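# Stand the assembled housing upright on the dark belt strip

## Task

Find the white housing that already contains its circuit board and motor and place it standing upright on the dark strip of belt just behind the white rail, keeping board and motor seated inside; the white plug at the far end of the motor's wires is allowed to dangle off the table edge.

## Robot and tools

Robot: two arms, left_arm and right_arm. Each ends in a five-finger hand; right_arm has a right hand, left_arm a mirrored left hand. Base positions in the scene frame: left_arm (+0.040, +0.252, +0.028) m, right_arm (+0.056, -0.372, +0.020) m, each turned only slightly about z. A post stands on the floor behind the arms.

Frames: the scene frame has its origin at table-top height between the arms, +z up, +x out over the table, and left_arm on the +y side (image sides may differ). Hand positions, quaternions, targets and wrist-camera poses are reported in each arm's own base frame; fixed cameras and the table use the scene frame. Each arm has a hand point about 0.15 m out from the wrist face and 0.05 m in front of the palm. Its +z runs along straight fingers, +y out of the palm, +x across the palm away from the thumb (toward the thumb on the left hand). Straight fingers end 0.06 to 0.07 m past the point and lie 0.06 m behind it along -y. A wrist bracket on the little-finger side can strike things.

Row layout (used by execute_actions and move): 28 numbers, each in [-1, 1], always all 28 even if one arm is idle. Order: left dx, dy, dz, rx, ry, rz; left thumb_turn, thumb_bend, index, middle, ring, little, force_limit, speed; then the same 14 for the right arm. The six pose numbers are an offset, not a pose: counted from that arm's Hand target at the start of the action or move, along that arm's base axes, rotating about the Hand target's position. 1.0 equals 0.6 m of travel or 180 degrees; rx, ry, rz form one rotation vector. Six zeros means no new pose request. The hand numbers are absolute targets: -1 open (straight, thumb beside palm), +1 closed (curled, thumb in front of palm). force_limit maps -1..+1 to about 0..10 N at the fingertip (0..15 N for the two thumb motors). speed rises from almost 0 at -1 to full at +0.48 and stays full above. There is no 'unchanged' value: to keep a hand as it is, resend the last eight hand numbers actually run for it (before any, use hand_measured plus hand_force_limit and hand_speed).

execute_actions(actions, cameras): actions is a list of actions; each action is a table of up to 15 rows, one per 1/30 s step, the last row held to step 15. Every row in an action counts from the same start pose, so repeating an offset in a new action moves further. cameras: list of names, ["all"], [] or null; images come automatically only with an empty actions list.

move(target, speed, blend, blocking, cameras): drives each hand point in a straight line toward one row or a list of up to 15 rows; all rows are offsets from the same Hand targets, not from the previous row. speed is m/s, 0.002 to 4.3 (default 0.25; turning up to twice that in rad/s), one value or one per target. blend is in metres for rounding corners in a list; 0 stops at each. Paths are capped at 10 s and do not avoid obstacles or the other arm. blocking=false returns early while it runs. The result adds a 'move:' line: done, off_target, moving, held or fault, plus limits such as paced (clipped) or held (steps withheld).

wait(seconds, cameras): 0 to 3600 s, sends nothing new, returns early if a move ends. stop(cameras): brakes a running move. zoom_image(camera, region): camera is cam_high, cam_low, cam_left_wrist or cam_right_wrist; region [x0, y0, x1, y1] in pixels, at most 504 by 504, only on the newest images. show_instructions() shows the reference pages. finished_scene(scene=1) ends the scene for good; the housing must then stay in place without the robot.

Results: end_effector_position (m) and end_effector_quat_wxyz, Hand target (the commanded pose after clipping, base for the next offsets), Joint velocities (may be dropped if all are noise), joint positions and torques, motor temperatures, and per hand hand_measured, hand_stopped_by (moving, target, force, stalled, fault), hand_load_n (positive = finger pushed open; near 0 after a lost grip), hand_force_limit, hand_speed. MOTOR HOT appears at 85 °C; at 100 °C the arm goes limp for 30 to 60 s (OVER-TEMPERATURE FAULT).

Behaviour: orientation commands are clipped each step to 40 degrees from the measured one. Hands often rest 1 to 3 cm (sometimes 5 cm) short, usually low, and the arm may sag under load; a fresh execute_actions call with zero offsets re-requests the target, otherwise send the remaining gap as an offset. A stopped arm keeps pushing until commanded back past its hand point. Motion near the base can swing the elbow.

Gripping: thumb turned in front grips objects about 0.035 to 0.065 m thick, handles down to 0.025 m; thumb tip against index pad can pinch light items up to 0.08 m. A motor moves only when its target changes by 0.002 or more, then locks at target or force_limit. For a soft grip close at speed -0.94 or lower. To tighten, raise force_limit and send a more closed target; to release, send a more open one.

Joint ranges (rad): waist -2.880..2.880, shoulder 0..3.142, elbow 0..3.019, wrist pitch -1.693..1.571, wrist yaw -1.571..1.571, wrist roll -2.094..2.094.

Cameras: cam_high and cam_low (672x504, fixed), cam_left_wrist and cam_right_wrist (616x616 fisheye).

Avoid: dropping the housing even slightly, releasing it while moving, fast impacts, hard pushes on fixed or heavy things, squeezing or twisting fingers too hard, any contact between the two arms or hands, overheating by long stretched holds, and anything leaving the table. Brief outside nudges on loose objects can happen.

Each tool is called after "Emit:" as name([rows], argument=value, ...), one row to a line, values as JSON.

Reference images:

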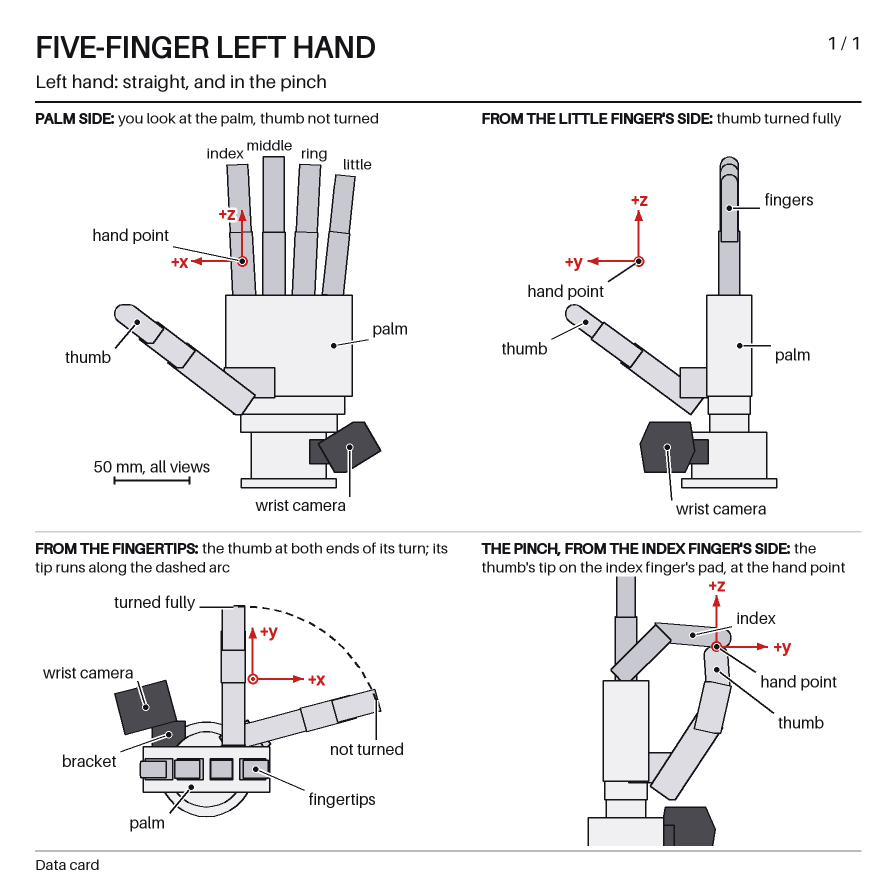

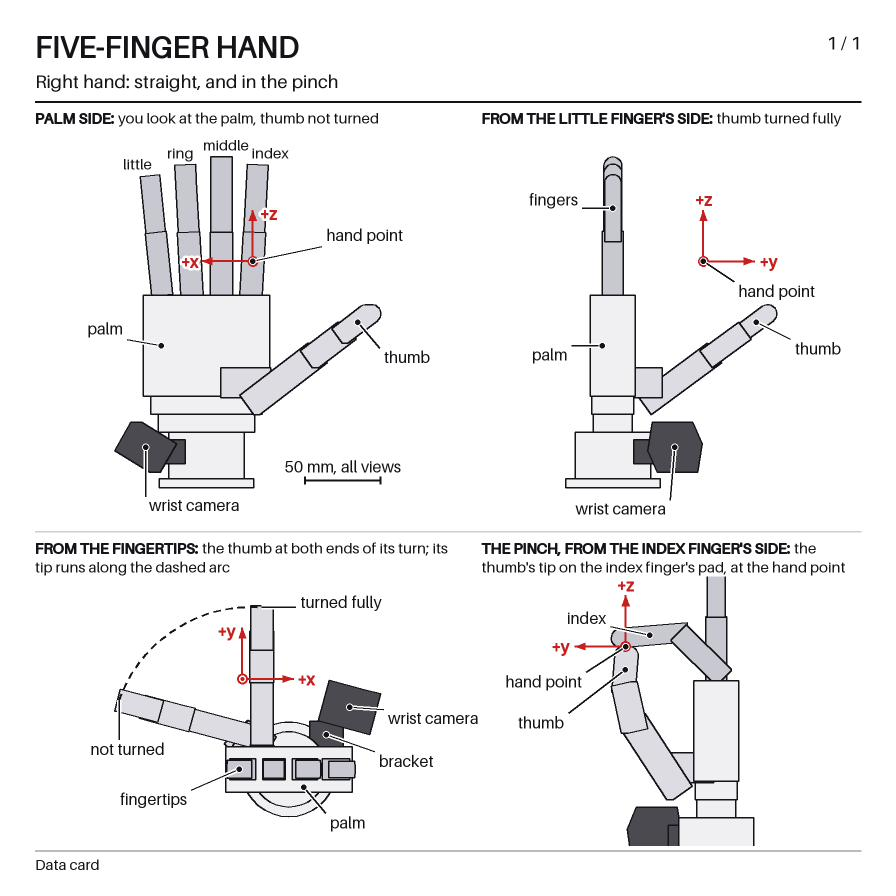

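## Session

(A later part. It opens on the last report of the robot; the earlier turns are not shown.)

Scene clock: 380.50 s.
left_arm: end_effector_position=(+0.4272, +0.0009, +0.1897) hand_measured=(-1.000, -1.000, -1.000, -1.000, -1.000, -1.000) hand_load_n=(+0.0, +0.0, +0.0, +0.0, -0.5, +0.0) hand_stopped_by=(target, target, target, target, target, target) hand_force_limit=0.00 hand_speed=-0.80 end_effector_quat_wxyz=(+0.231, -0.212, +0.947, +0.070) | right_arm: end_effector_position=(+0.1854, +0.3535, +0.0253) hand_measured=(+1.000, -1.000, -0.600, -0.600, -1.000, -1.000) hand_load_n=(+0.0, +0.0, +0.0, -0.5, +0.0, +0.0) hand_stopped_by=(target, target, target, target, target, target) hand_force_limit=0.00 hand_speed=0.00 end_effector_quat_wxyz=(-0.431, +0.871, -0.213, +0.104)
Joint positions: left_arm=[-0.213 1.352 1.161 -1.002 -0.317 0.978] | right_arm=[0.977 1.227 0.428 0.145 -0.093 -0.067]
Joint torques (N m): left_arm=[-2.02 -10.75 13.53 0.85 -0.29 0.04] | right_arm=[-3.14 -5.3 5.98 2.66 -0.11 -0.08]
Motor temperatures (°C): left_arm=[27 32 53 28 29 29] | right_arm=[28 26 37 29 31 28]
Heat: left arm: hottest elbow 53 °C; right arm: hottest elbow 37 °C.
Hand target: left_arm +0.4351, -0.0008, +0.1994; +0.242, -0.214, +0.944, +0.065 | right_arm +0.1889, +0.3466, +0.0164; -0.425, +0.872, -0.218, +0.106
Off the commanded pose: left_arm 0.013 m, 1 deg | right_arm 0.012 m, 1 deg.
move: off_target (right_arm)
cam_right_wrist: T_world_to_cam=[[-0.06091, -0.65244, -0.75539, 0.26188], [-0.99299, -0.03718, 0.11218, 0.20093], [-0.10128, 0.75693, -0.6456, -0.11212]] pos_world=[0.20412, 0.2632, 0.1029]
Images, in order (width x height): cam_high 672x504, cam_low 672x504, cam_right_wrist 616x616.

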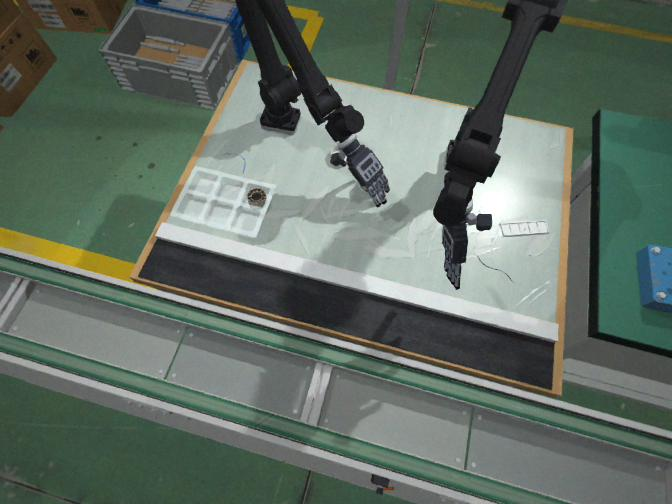

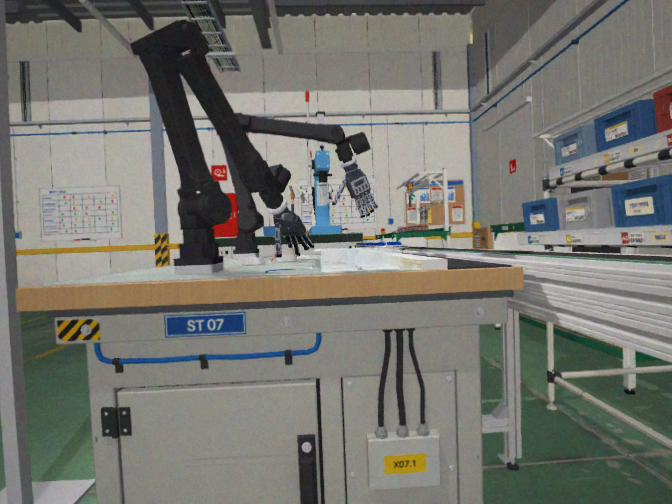

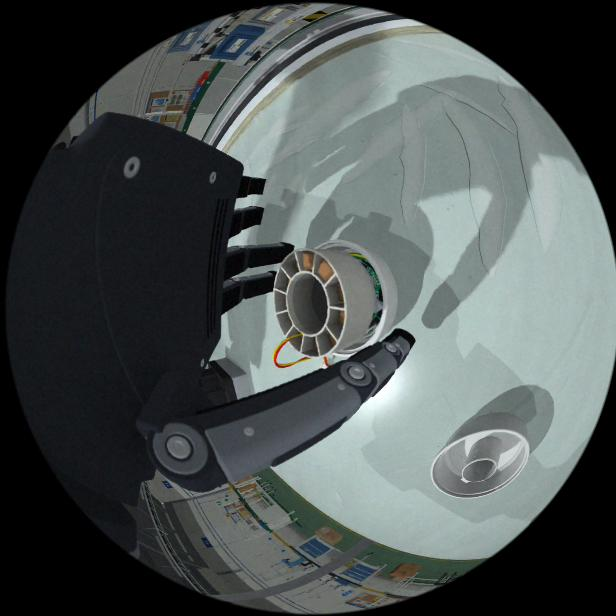

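Emit:
move(target=[0,0,0,0,0,0,-1,-1,-1,-1,-1,-1,0,-0.8,0,0,-0.02,0,0,0,1,-1,-0.6,-0.6,-1,-1,0,0], speed=0.05, cameras=["cam_right_wrist","cam_low"])

Emit:
zoom_image(camera="cam_right_wrist", region=[220, 220, 430, 430])

Emit:
zoom_image(camera="cam_low", region=[260, 210, 340, 290])

Scene clock: 398.10 s.
left_arm: end_effector_position=(+0.4272, +0.0009, +0.1897) hand_measured=(-1.000, -1.000, -1.000, -1.000, -1.000, -1.000) hand_load_n=(+0.0, +0.0, +0.0, +0.0, +0.0, +0.0) hand_stopped_by=(target, target, target, target, target, target) hand_force_limit=0.00 hand_speed=-0.80 end_effector_quat_wxyz=(+0.231, -0.212, +0.947, +0.070) | right_arm: end_effector_position=(+0.1853, +0.3533, +0.0124) hand_measured=(+1.000, -1.000, -0.600, -0.600, -1.000, -1.000) hand_load_n=(+0.0, +0.0, +0.0, +0.0, +0.0, +0.0) hand_stopped_by=(target, target, target, target, target, target) hand_force_limit=0.00 hand_speed=0.00 end_effector_quat_wxyz=(-0.430, +0.871, -0.213, +0.104)
Joint positions: left_arm=[-0.213 1.352 1.161 -1.002 -0.317 0.978] | right_arm=[0.977 1.271 0.413 0.201 -0.093 -0.068]
Joint torques (N m): left_arm=[-1.85 -10.81 13.59 0.91 -0.3 0.04] | right_arm=[-2.9 -5.77 5.78 2.63 -0.11 -0.08]
Heat: left arm: hottest elbow 53 °C; right arm: hottest elbow 37 °C.
Hand target: left_arm +0.4351, -0.0008, +0.1994; +0.242, -0.214, +0.944, +0.065 | right_arm +0.1889, +0.3466, +0.0043; -0.425, +0.872, -0.218, +0.106
Off the commanded pose: left_arm 0.013 m, 1 deg | right_arm 0.011 m, 1 deg.
move: off_target (right_arm)
cam_right_wrist: T_world_to_cam=[[-0.0612, -0.65351, -0.75444, 0.25248], [-0.99291, -0.03729, 0.11285, 0.20231], [-0.10188, 0.756, -0.64659, -0.11979]] pos_world=[0.20412, 0.2631, 0.0902]
Images, in order (width x height): cam_low 672x504, cam_right_wrist 616x616.

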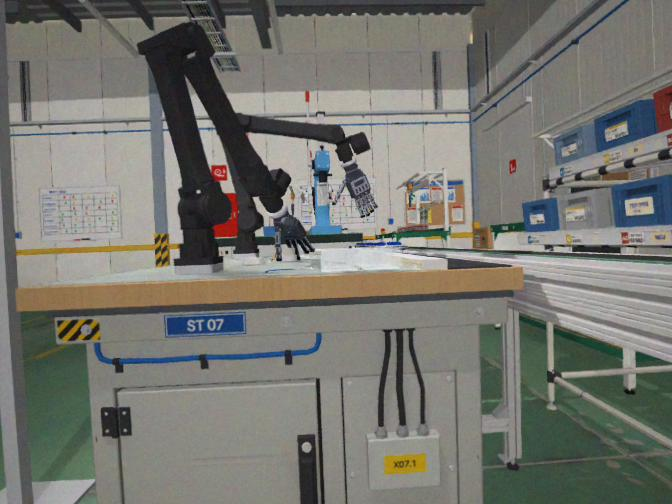

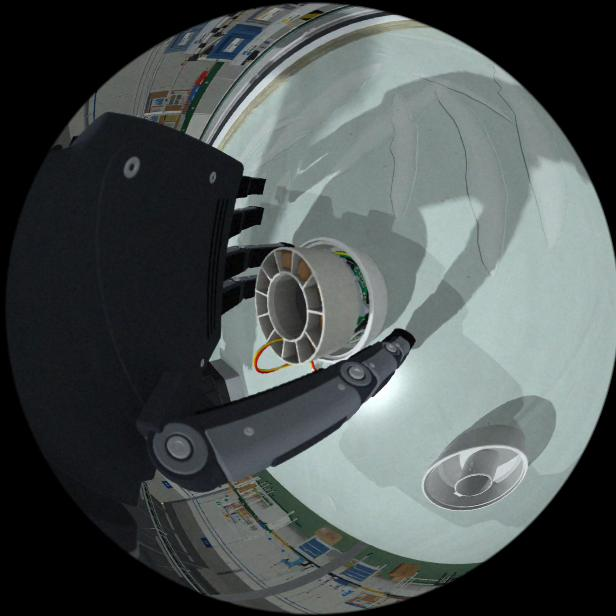

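Scaled by 2.400 from the camera's image (finer frame: 880x880).

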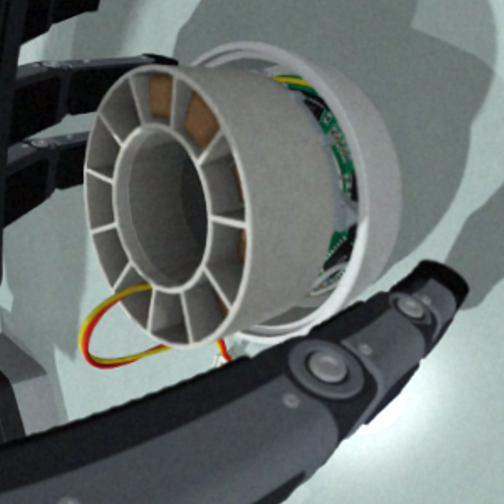

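Scaled by 6.300 from the camera's image (finer frame: 960x720).

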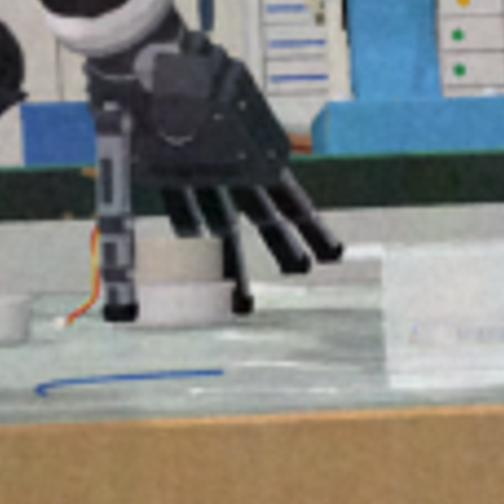

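Emit:
move(target=[0,0,0,0,0,0,-1,-1,-1,-1,-1,-1,0,-0.8,0,0,0,0,0,0,1,-0.8,-0.42,-0.42,-1,-1,-0.6,-0.92], cameras=["cam_right_wrist","cam_low"])

Emit:
zoom_image(camera="cam_right_wrist", region=[220, 220, 430, 430])

Emit:
zoom_image(camera="cam_low", region=[260, 210, 340, 290])

Scene clock: 427.30 s.
left_arm: end_effector_position=(+0.4272, +0.0009, +0.1897) hand_measured=(-1.000, -1.000, -1.000, -1.000, -1.000, -1.000) hand_load_n=(+0.0, +0.0, +0.0, +0.0, +0.0, +0.0) hand_stopped_by=(target, target, target, target, target, target) hand_force_limit=0.00 hand_speed=-0.80 end_effector_quat_wxyz=(+0.231, -0.212, +0.947, +0.070) | right_arm: end_effector_position=(+0.1858, +0.3541, +0.0132) hand_measured=(+1.000, -0.800, -0.420, -0.420, -1.000, -1.000) hand_load_n=(+0.0, +0.0, +0.0, +1.0, +0.0, +0.0) hand_stopped_by=(target, target, target, target, target, target) hand_force_limit=-0.60 hand_speed=-0.92 end_effector_quat_wxyz=(-0.432, +0.870, -0.213, +0.104)
Joint positions: left_arm=[-0.213 1.352 1.161 -1.002 -0.317 0.978] | right_arm=[0.977 1.271 0.413 0.206 -0.093 -0.068]
Joint torques (N m): left_arm=[-1.73 -10.87 13.59 0.85 -0.31 0.03] | right_arm=[-2.96 -5.71 5.75 2.4 -0.11 -0.07]
Heat: left arm: hottest elbow 53 °C; right arm: hottest elbow 36 °C.
Hand target: left_arm +0.4351, -0.0008, +0.1994; +0.242, -0.214, +0.944, +0.065 | right_arm +0.1889, +0.3466, +0.0043; -0.425, +0.872, -0.218, +0.106
Off the commanded pose: left_arm 0.013 m, 1 deg | right_arm 0.012 m, 1 deg.
move: done
cam_right_wrist: T_world_to_cam=[[-0.05924, -0.65055, -0.75715, 0.25232], [-0.99316, -0.03801, 0.11037, 0.20303], [-0.10058, 0.75851, -0.64385, -0.12106]] pos_world=[0.20442, 0.26369, 0.09069]
Images, in order (width x height): cam_low 672x504, cam_right_wrist 616x616.

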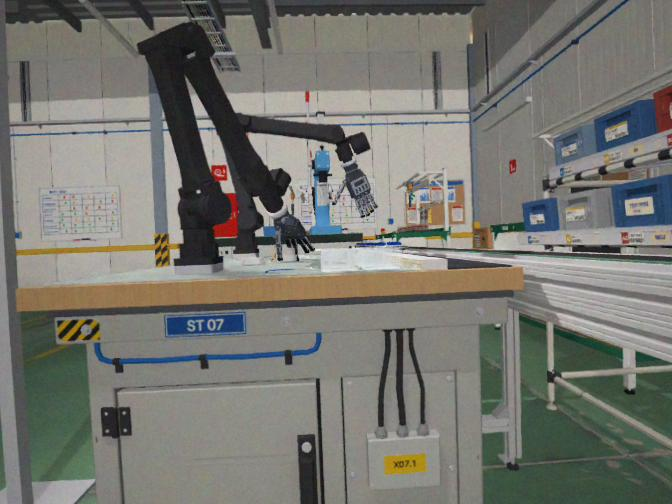

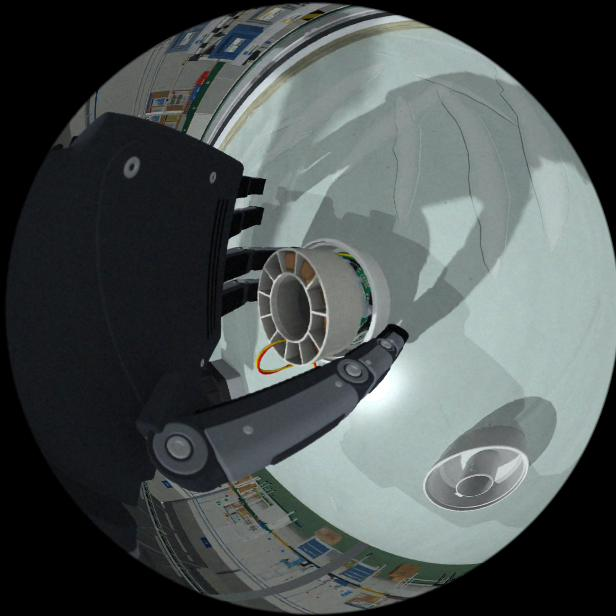

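Scaled by 2.400 from the camera's image (finer frame: 880x880).

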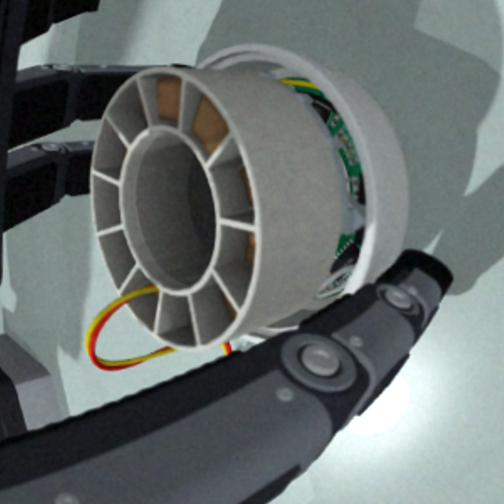

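Scaled by 6.300 from the camera's image (finer frame: 960x720).

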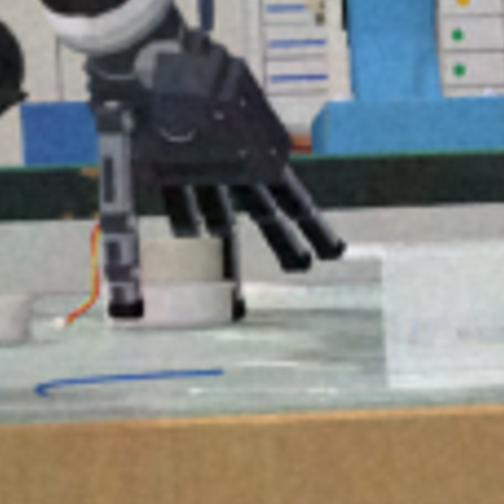

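Emit:
move(target=[0,0,0,0,0,0,-1,-1,-1,-1,-1,-1,0,-0.8,0,0,0.009,0,0,0,1,-0.8,-0.42,-0.42,-1,-1,-0.6,-0.92], speed=0.05, cameras=["cam_low"])

Emit:
zoom_image(camera="cam_low", region=[260, 210, 340, 290])

Scene clock: 439.17 s.
left_arm: end_effector_position=(+0.4272, +0.0009, +0.1897) hand_measured=(-1.000, -1.000, -1.000, -1.000, -1.000, -1.000) hand_load_n=(+0.0, +0.0, +0.0, +0.0, +0.0, +0.0) hand_stopped_by=(target, target, target, target, target, target) hand_force_limit=0.00 hand_speed=-0.80 end_effector_quat_wxyz=(+0.231, -0.212, +0.947, +0.070) | right_arm: end_effector_position=(+0.1857, +0.3541, +0.0131) hand_measured=(+1.000, -0.800, -0.420, -0.420, -1.000, -1.000) hand_load_n=(+0.0, +0.0, +0.5, +0.5, +0.0, +0.0) hand_stopped_by=(target, target, target, target, target, target) hand_force_limit=-0.60 hand_speed=-0.92 end_effector_quat_wxyz=(-0.432, +0.870, -0.213, +0.104)
Joint positions: left_arm=[-0.213 1.352 1.161 -1.002 -0.317 0.978] | right_arm=[0.977 1.271 0.413 0.205 -0.093 -0.068]
Joint torques (N m): left_arm=[-1.85 -10.93 13.59 0.85 -0.31 0.03] | right_arm=[-2.84 -7.06 6.23 1.54 -0.11 -0.07]
Heat: left arm: hottest elbow 54 °C; right arm: hottest elbow 36 °C.
Hand target: left_arm +0.4351, -0.0008, +0.1994; +0.242, -0.214, +0.944, +0.065 | right_arm +0.1889, +0.3466, +0.0098; -0.425, +0.872, -0.218, +0.106
Off the commanded pose: left_arm 0.013 m, 1 deg | right_arm 0.009 m, 1 deg.
move: done

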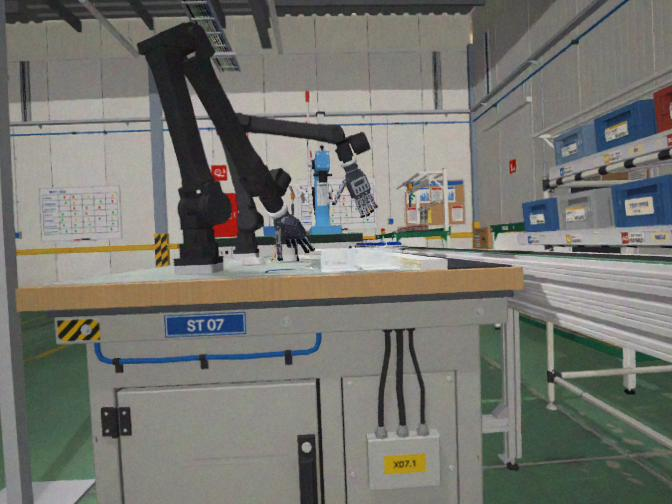

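Scaled by 6.300 from the camera's image (finer frame: 960x720).

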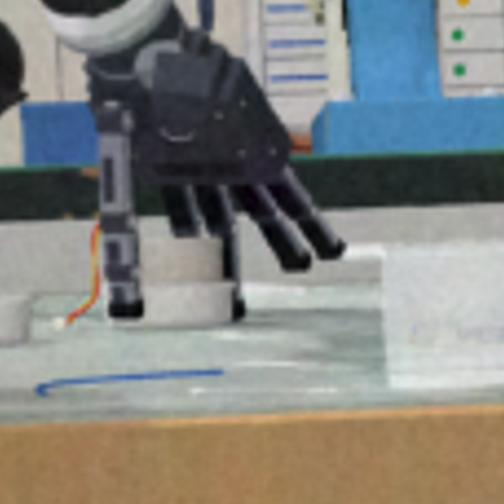

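Emit:
move(target=[0,0,0,0,0,0,-1,-1,-1,-1,-1,-1,0,-0.8,0,0,0.008,0,0,0,1,-0.8,-0.42,-0.42,-1,-1,-0.6,-0.92], speed=0.05, cameras=["cam_low"])

Emit:
zoom_image(camera="cam_low", region=[260, 210, 340, 290])

Scene clock: 447.03 s.
left_arm: end_effector_position=(+0.4272, +0.0009, +0.1897) hand_measured=(-1.000, -1.000, -1.000, -1.000, -1.000, -1.000) hand_load_n=(+0.0, +0.0, +0.0, +0.0, +0.0, +0.0) hand_stopped_by=(target, target, target, target, target, target) hand_force_limit=0.00 hand_speed=-0.80 end_effector_quat_wxyz=(+0.231, -0.212, +0.947, +0.070) | right_arm: end_effector_position=(+0.1841, +0.3513, +0.0135) hand_measured=(+1.000, -0.800, -0.420, -0.420, -1.000, -1.000) hand_load_n=(+0.0, +0.0, +0.0, +1.0, +0.0, +0.0) hand_stopped_by=(target, target, target, target, target, target) hand_force_limit=-0.60 hand_speed=-0.92 end_effector_quat_wxyz=(-0.428, +0.872, -0.214, +0.103)
Joint positions: left_arm=[-0.213 1.352 1.161 -1.002 -0.317 0.978] | right_arm=[0.977 1.26 0.413 0.184 -0.093 -0.068]
Joint torques (N m): left_arm=[-1.9 -10.75 13.6 0.88 -0.31 0.03] | right_arm=[-3.02 -7.47 6.67 1.43 -0.12 -0.07]
Heat: left arm: hottest elbow 54 °C; right arm: hottest elbow 36 °C.
Hand target: left_arm +0.4351, -0.0008, +0.1994; +0.242, -0.214, +0.944, +0.065 | right_arm +0.1890, +0.3466, +0.0146; -0.425, +0.872, -0.218, +0.106
Off the commanded pose: left_arm 0.013 m, 1 deg | right_arm 0.007 m, 1 deg.
move: done

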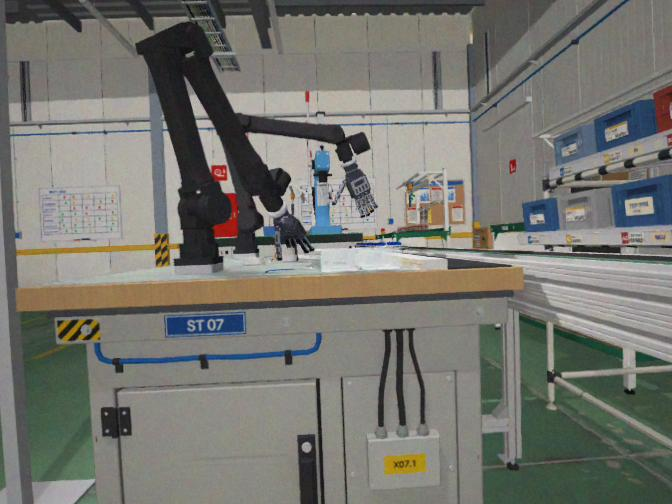

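Scaled by 6.300 from the camera's image (finer frame: 960x720).

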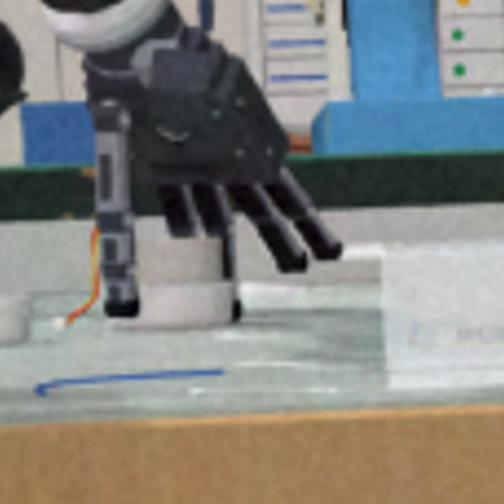

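Emit:
move(target=[0,0,0,0,0,0,-1,-1,-1,-1,-1,-1,0,-0.8,0.003,0.007,0.008,0,0,0,1,-0.8,-0.45,-0.45,-1,-1,-0.6,-0.92], speed=0.05, cameras=["cam_low","cam_right_wrist"])

Emit:
zoom_image(camera="cam_low", region=[260, 210, 340, 290])

Emit:
zoom_image(camera="cam_right_wrist", region=[220, 220, 430, 430])

Scene clock: 469.97 s.
left_arm: end_effector_position=(+0.4272, +0.0009, +0.1897) hand_measured=(-1.000, -1.000, -1.000, -1.000, -1.000, -1.000) hand_load_n=(+0.0, +0.0, +0.0, +0.0, +0.0, +0.0) hand_stopped_by=(target, target, target, target, target, target) hand_force_limit=0.00 hand_speed=-0.80 end_effector_quat_wxyz=(+0.231, -0.212, +0.947, +0.070) | right_arm: end_effector_position=(+0.1826, +0.3491, +0.0131) hand_measured=(+1.000, -0.800, -0.450, -0.450, -1.000, -1.000) hand_load_n=(+0.0, +0.0, +0.0, +1.0, +0.0, +0.0) hand_stopped_by=(target, target, target, target, target, target) hand_force_limit=-0.60 hand_speed=-0.92 end_effector_quat_wxyz=(-0.424, +0.874, -0.215, +0.101)
Joint positions: left_arm=[-0.213 1.352 1.161 -1.002 -0.317 0.978] | right_arm=[0.977 1.253 0.413 0.168 -0.093 -0.068]
Joint torques (N m): left_arm=[-2.14 -10.7 13.59 0.84 -0.29 0.03] | right_arm=[-2.78 -7.41 7.98 1.54 -0.03 -0.06]
Heat: left arm: hottest elbow 54 °C; right arm: hottest elbow 36 °C.
Hand target: left_arm +0.4351, -0.0008, +0.1994; +0.242, -0.214, +0.944, +0.065 | right_arm +0.1908, +0.3508, +0.0194; -0.425, +0.872, -0.218, +0.107
Off the commanded pose: left_arm 0.013 m, 1 deg | right_arm 0.010 m, 1 deg.
move: done
cam_right_wrist: T_world_to_cam=[[-0.06818, -0.6634, -0.74515, 0.25474], [-0.99188, -0.03531, 0.12219, 0.19844], [-0.10737, 0.74743, -0.6556, -0.1123]] pos_world=[0.20214, 0.25993, 0.09195]

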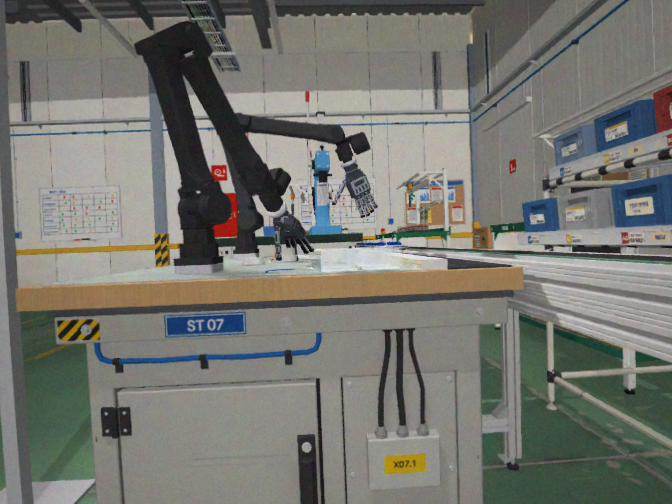

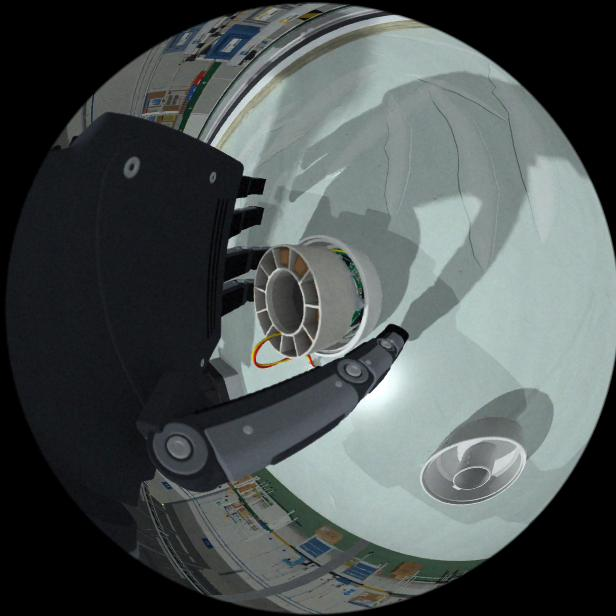

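Scaled by 6.300 from the camera's image (finer frame: 960x720).

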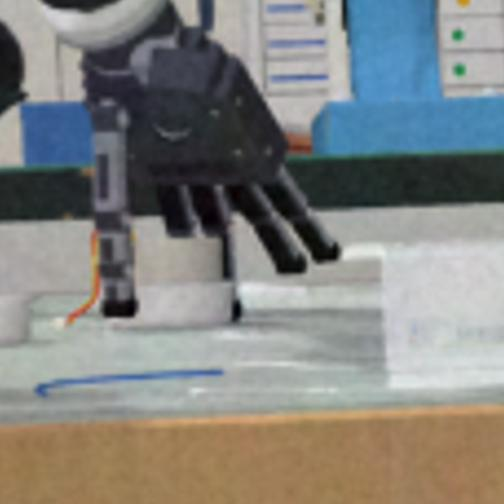

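Scaled by 2.400 from the camera's image (finer frame: 880x880).

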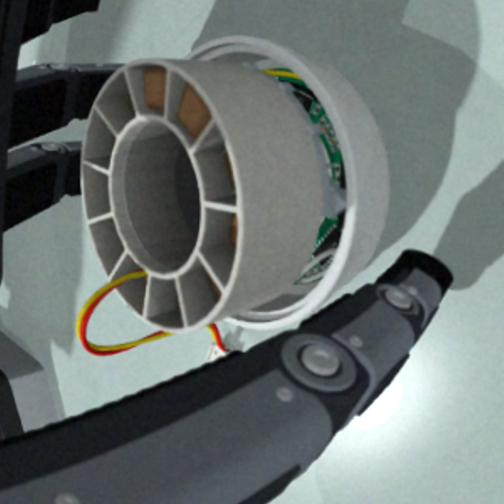

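Emit:
move([
  [0,0,0,0,0,0,-1,-1,-1,-1,-1,-1,0,-0.8,-0.003,-0.007,0.03,0,0,0,1,-0.9,-0.55,-0.55,-1,-1,-0.6,-0.6],
  [0,0,0,0,0,0,-1,-1,-1,-1,-1,-1,0,-0.8,-0.003,-0.007,-0.019,0,0,0,1,-0.9,-0.55,-0.55,-1,-1,-0.6,-0.6],
], speed=0.08, cameras=["cam_low","cam_right_wrist"])

Emit:
zoom_image(camera="cam_low", region=[260, 210, 340, 290])

Emit:
zoom_image(camera="cam_right_wrist", region=[220, 220, 430, 430])

Scene clock: 488.83 s.
left_arm: end_effector_position=(+0.4272, +0.0009, +0.1897) hand_measured=(-1.000, -1.000, -1.000, -1.000, -1.000, -1.000) hand_load_n=(+0.0, +0.0, +0.0, +0.0, +0.0, +0.0) hand_stopped_by=(target, target, target, target, target, target) hand_force_limit=0.00 hand_speed=-0.80 end_effector_quat_wxyz=(+0.231, -0.212, +0.947, +0.070) | right_arm: end_effector_position=(+0.1845, +0.3514, +0.0141) hand_measured=(+1.000, -0.900, -0.550, -0.550, -1.000, -1.000) hand_load_n=(+0.0, +0.0, +0.0, +0.0, +0.0, +0.0) hand_stopped_by=(target, target, target, target, target, target) hand_force_limit=-0.60 hand_speed=-0.60 end_effector_quat_wxyz=(-0.429, +0.872, -0.214, +0.103)
Joint positions: left_arm=[-0.213 1.352 1.161 -1.002 -0.317 0.978] | right_arm=[0.976 1.258 0.413 0.185 -0.093 -0.068]
Joint torques (N m): left_arm=[-1.9 -10.93 13.56 0.81 -0.31 0.04] | right_arm=[-2.67 -5.48 6.11 2.4 -0.12 -0.06]
Heat: left arm: hottest elbow 54 °C; right arm: hottest elbow 37 °C.
Hand target: left_arm +0.4351, -0.0008, +0.1994; +0.242, -0.214, +0.944, +0.065 | right_arm +0.1890, +0.3466, +0.0080; -0.425, +0.872, -0.218, +0.107
Off the commanded pose: left_arm 0.013 m, 1 deg | right_arm 0.009 m, 1 deg.
move: done
cam_right_wrist: T_world_to_cam=[[-0.06312, -0.65616, -0.75197, 0.25384], [-0.9927, -0.03632, 0.11502, 0.20083], [-0.10278, 0.75374, -0.64908, -0.11643]] pos_world=[0.20342, 0.26161, 0.09221]

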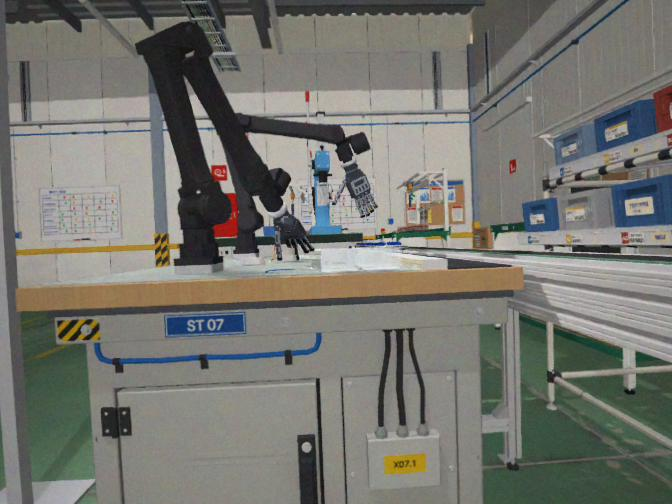

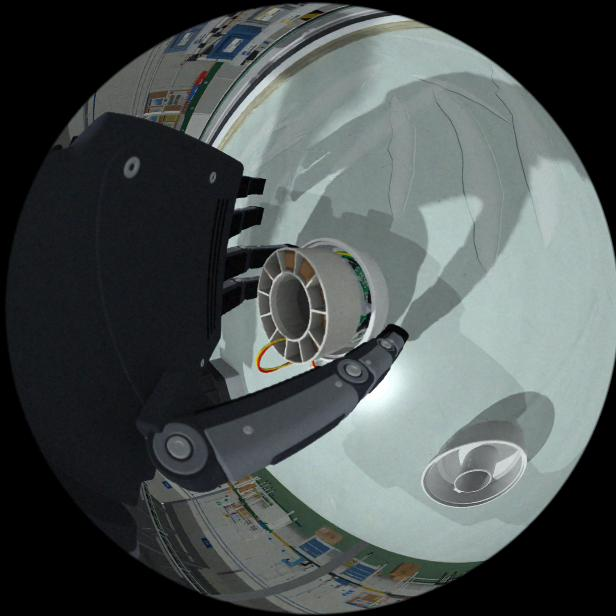

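Scaled by 6.300 from the camera's image (finer frame: 960x720).

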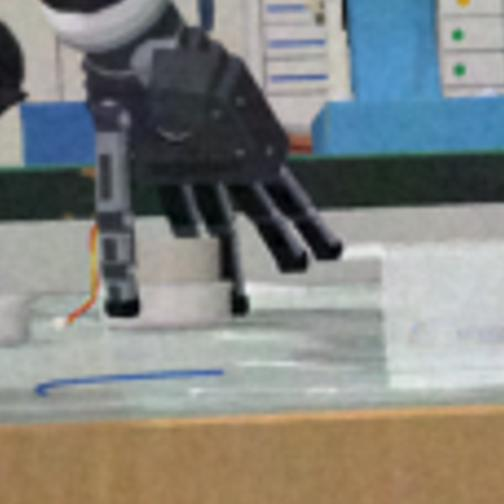

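Scaled by 2.400 from the camera's image (finer frame: 880x880).

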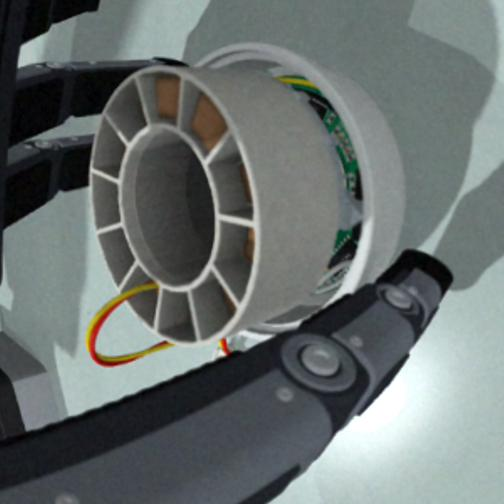

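Emit:
move(target=[0,0,0,0,0,0,-1,-1,-1,-1,-1,-1,0,-0.8,0,0,0,0,0,0,1,-0.78,-0.38,-0.38,-1,-1,-0.6,-0.92], cameras=["cam_low","cam_right_wrist"])

Emit:
zoom_image(camera="cam_low", region=[260, 210, 340, 290])

Emit:
zoom_image(camera="cam_right_wrist", region=[220, 220, 430, 430])

Scene clock: 508.90 s.
left_arm: end_effector_position=(+0.4272, +0.0009, +0.1897) hand_measured=(-1.000, -1.000, -1.000, -1.000, -1.000, -1.000) hand_load_n=(+0.0, +0.0, +0.0, +0.0, +0.0, +0.0) hand_stopped_by=(target, target, target, target, target, target) hand_force_limit=0.00 hand_speed=-0.80 end_effector_quat_wxyz=(+0.231, -0.212, +0.947, +0.070) | right_arm: end_effector_position=(+0.1846, +0.3518, +0.0145) hand_measured=(+1.000, -0.780, -0.380, -0.380, -1.000, -1.000) hand_load_n=(+0.0, +0.0, +0.0, +0.5, +0.0, +0.0) hand_stopped_by=(target, target, target, target, target, target) hand_force_limit=-0.60 hand_speed=-0.92 end_effector_quat_wxyz=(-0.429, +0.871, -0.214, +0.104)
Joint positions: left_arm=[-0.213 1.352 1.161 -1.002 -0.317 0.978] | right_arm=[0.976 1.258 0.413 0.186 -0.093 -0.068]
Joint torques (N m): left_arm=[-1.96 -10.93 13.56 0.85 -0.3 0.03] | right_arm=[-3.02 -5.54 6.01 2.48 -0.11 -0.08]
Motor temperatures (°C): left_arm=[27 32 55 28 29 28] | right_arm=[27 27 36 29 31 28]
Heat: left arm: hottest elbow 55 °C; right arm: hottest elbow 36 °C.
Hand target: left_arm +0.4351, -0.0008, +0.1994; +0.242, -0.214, +0.944, +0.065 | right_arm +0.1889, +0.3466, +0.0079; -0.425, +0.872, -0.218, +0.106
Off the commanded pose: left_arm 0.013 m, 1 deg | right_arm 0.009 m, 1 deg.
move: done
cam_right_wrist: T_world_to_cam=[[-0.06224, -0.65487, -0.75317, 0.25371], [-0.99279, -0.03686, 0.11409, 0.20116], [-0.10248, 0.75484, -0.64785, -0.1169]] pos_world=[0.20352, 0.2618, 0.09241]

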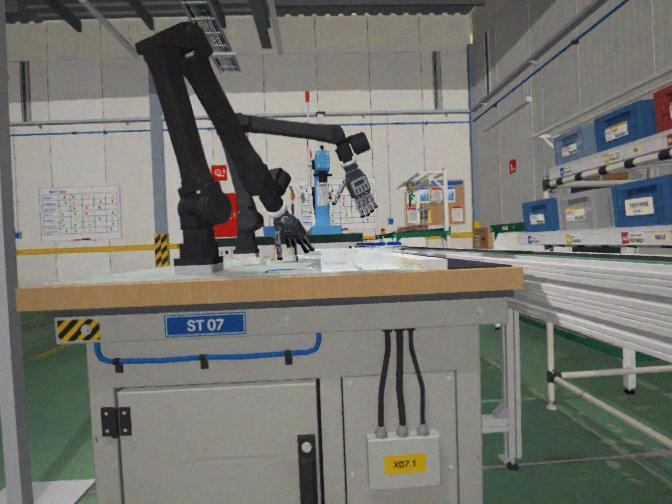

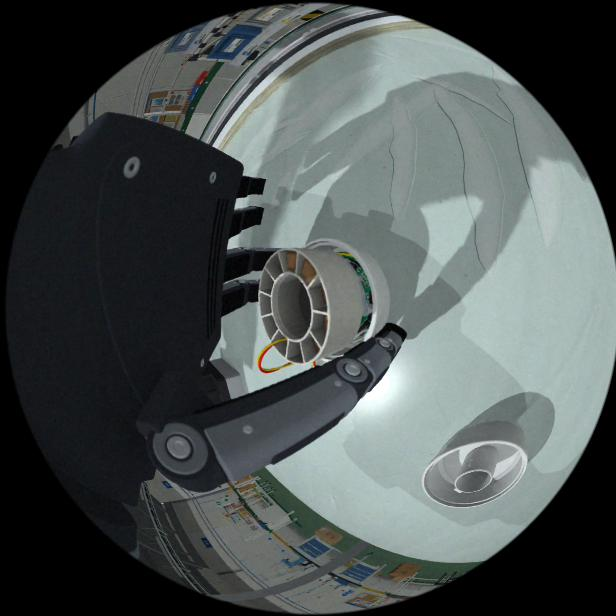

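Scaled by 6.300 from the camera's image (finer frame: 960x720).

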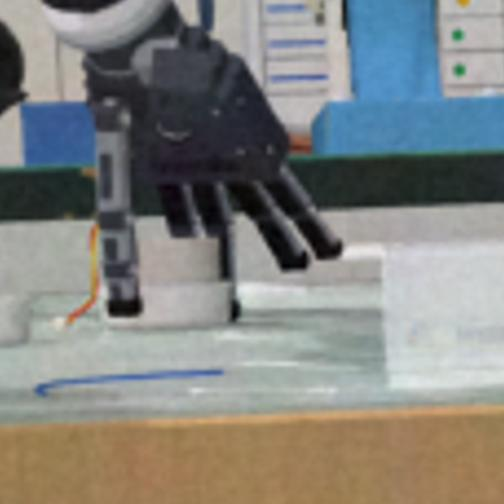

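Scaled by 2.400 from the camera's image (finer frame: 880x880).

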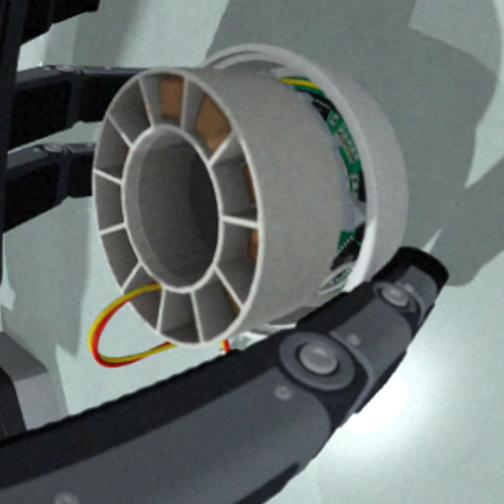

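Emit:
move(target=[0,0,0,0,0,0,-1,-1,-1,-1,-1,-1,0,-0.8,0,0,0,0,0,0,1,-0.65,-0.34,-0.36,-1,-1,-0.7,-0.92], cameras=["cam_low","cam_right_wrist"])

Emit:
zoom_image(camera="cam_low", region=[260, 210, 340, 290])

Emit:
zoom_image(camera="cam_right_wrist", region=[220, 220, 430, 430])

Scene clock: 526.53 s.
left_arm: end_effector_position=(+0.4272, +0.0009, +0.1897) hand_measured=(-1.000, -1.000, -1.000, -1.000, -1.000, -1.000) hand_load_n=(+0.0, +0.0, +0.0, +0.0, +0.0, +0.0) hand_stopped_by=(target, target, target, target, target, target) hand_force_limit=0.00 hand_speed=-0.80 end_effector_quat_wxyz=(+0.231, -0.212, +0.947, +0.070) | right_arm: end_effector_position=(+0.1847, +0.3519, +0.0146) hand_measured=(+1.000, -0.690, -0.340, -0.360, -1.000, -1.000) hand_load_n=(+0.0, +2.0, +1.5, +0.5, +0.0, +0.0) hand_stopped_by=(target, force, target, target, target, target) hand_force_limit=-0.70 hand_speed=-0.92 end_effector_quat_wxyz=(-0.430, +0.871, -0.213, +0.104)
Joint positions: left_arm=[-0.213 1.352 1.161 -1.002 -0.317 0.978] | right_arm=[0.976 1.258 0.413 0.187 -0.093 -0.069]
Joint torques (N m): left_arm=[-1.73 -10.81 13.52 0.87 -0.3 0.04] | right_arm=[-2.9 -5.48 6.08 2.45 -0.14 -0.06]
Motor temperatures (°C): left_arm=[27 32 55 28 29 28] | right_arm=[27 26 36 29 31 28]
Heat: left arm: hottest elbow 55 °C; right arm: hottest elbow 36 °C.
Hand target: left_arm +0.4351, -0.0008, +0.1994; +0.242, -0.214, +0.944, +0.065 | right_arm +0.1889, +0.3466, +0.0079; -0.425, +0.872, -0.218, +0.106
Off the commanded pose: left_arm 0.013 m, 1 deg | right_arm 0.009 m, 1 deg.
move: done
cam_right_wrist: T_world_to_cam=[[-0.06156, -0.65456, -0.7535, 0.25366], [-0.99286, -0.03712, 0.11336, 0.2013], [-0.10218, 0.7551, -0.6476, -0.11706]] pos_world=[0.20352, 0.2619, 0.09251]

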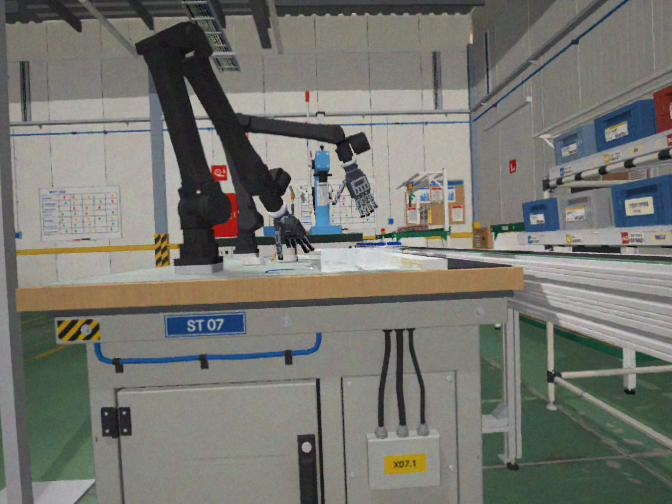

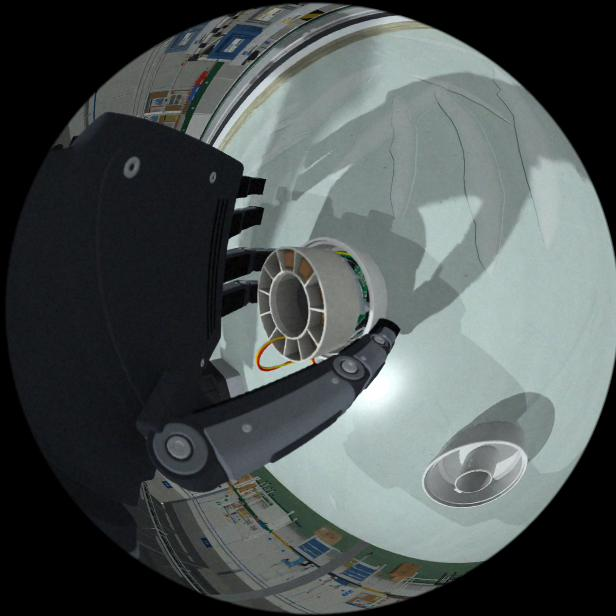

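Scaled by 6.300 from the camera's image (finer frame: 960x720).

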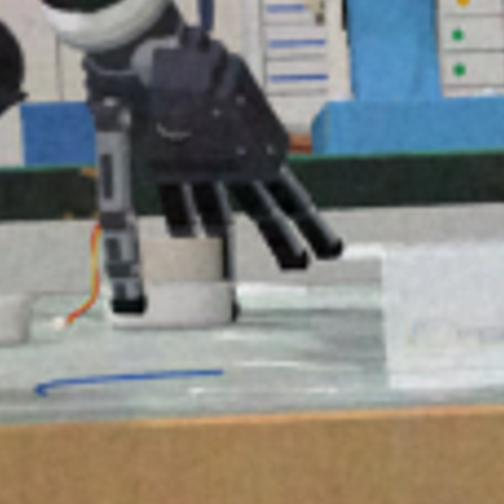

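Scaled by 2.400 from the camera's image (finer frame: 880x880).

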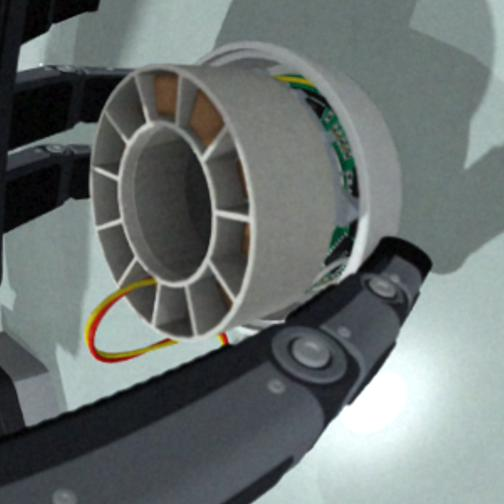

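Emit:
move(target=[0,0,0,0,0,0,-1,-1,-1,-1,-1,-1,0,-0.8,0,0,0,0,0,0,1,-0.65,-0.2,-0.2,-1,-1,-0.4,-0.92], cameras=["cam_low","cam_right_wrist"])

Emit:
zoom_image(camera="cam_low", region=[260, 210, 340, 290])

Emit:
zoom_image(camera="cam_right_wrist", region=[220, 220, 430, 430])

Scene clock: 541.73 s.
left_arm: end_effector_position=(+0.4272, +0.0009, +0.1897) hand_measured=(-1.000, -1.000, -1.000, -1.000, -1.000, -1.000) hand_load_n=(+0.0, +0.0, +0.0, +0.0, +0.0, +0.0) hand_stopped_by=(target, target, target, target, target, target) hand_force_limit=0.00 hand_speed=-0.80 end_effector_quat_wxyz=(+0.231, -0.212, +0.947, +0.070) | right_arm: end_effector_position=(+0.1848, +0.3520, +0.0147) hand_measured=(+1.000, -0.690, -0.312, -0.332, -1.000, -1.000) hand_load_n=(+0.0, +4.5, +3.0, +3.0, +0.0, +0.0) hand_stopped_by=(target, force, force, force, target, target) hand_force_limit=-0.40 hand_speed=-0.92 end_effector_quat_wxyz=(-0.430, +0.871, -0.213, +0.104)
Joint positions: left_arm=[-0.213 1.352 1.161 -1.002 -0.317 0.978] | right_arm=[0.976 1.258 0.413 0.188 -0.093 -0.069]
Joint torques (N m): left_arm=[-2.08 -10.81 13.56 0.85 -0.31 0.04] | right_arm=[-2.78 -5.54 6.11 2.48 -0.12 -0.05]
Motor temperatures (°C): left_arm=[27 32 55 28 29 28] | right_arm=[27 26 36 29 31 28]
Heat: left arm: hottest elbow 55 °C; right arm: hottest elbow 36 °C.
Hand target: left_arm +0.4351, -0.0008, +0.1994; +0.242, -0.214, +0.944, +0.065 | right_arm +0.1889, +0.3466, +0.0079; -0.425, +0.872, -0.218, +0.106
Off the commanded pose: left_arm 0.013 m, 1 deg | right_arm 0.010 m, 1 deg.
move: done
cam_right_wrist: T_world_to_cam=[[-0.06089, -0.65419, -0.75387, 0.25361], [-0.99293, -0.03739, 0.11264, 0.20155], [-0.10188, 0.7554, -0.64729, -0.11723]] pos_world=[0.20362, 0.262, 0.0926]

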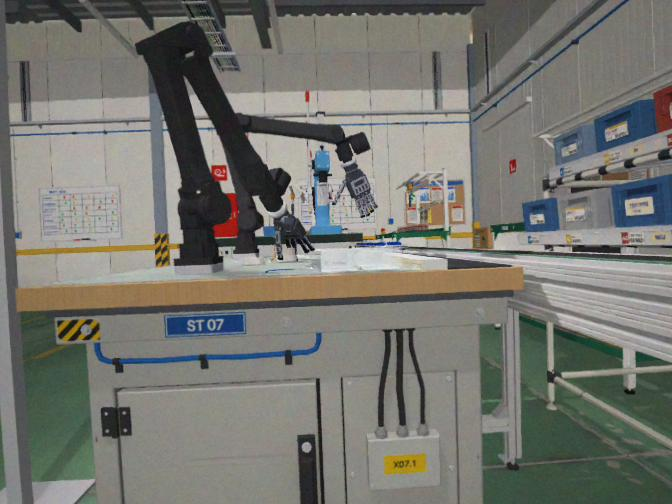

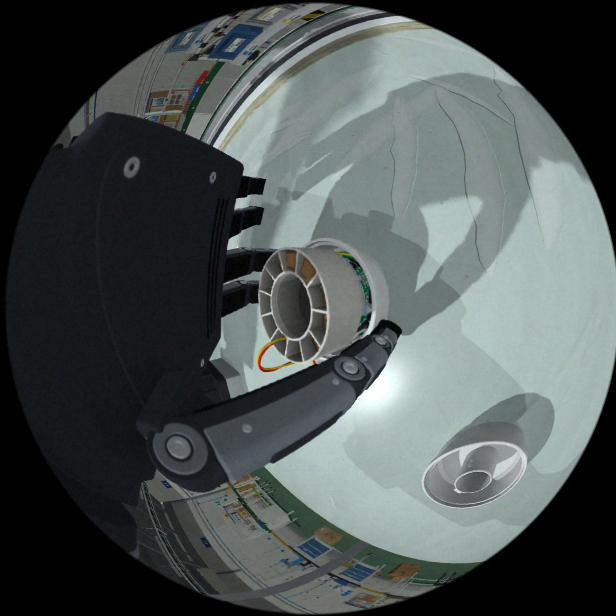

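Scaled by 6.300 from the camera's image (finer frame: 960x720).

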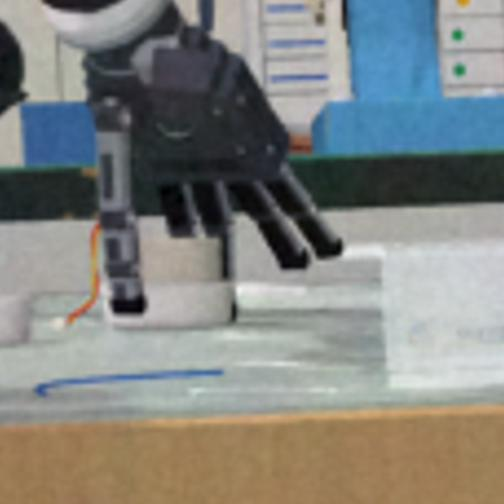

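Scaled by 2.400 from the camera's image (finer frame: 880x880).

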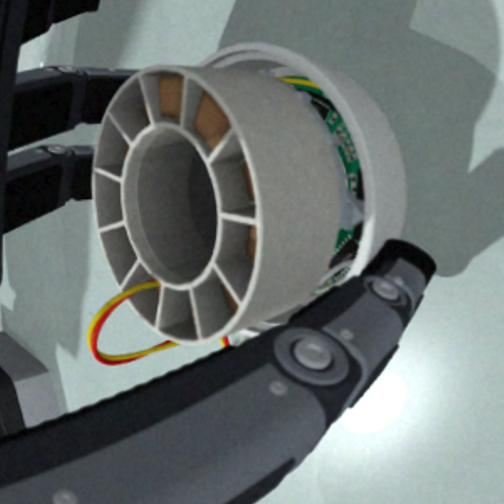

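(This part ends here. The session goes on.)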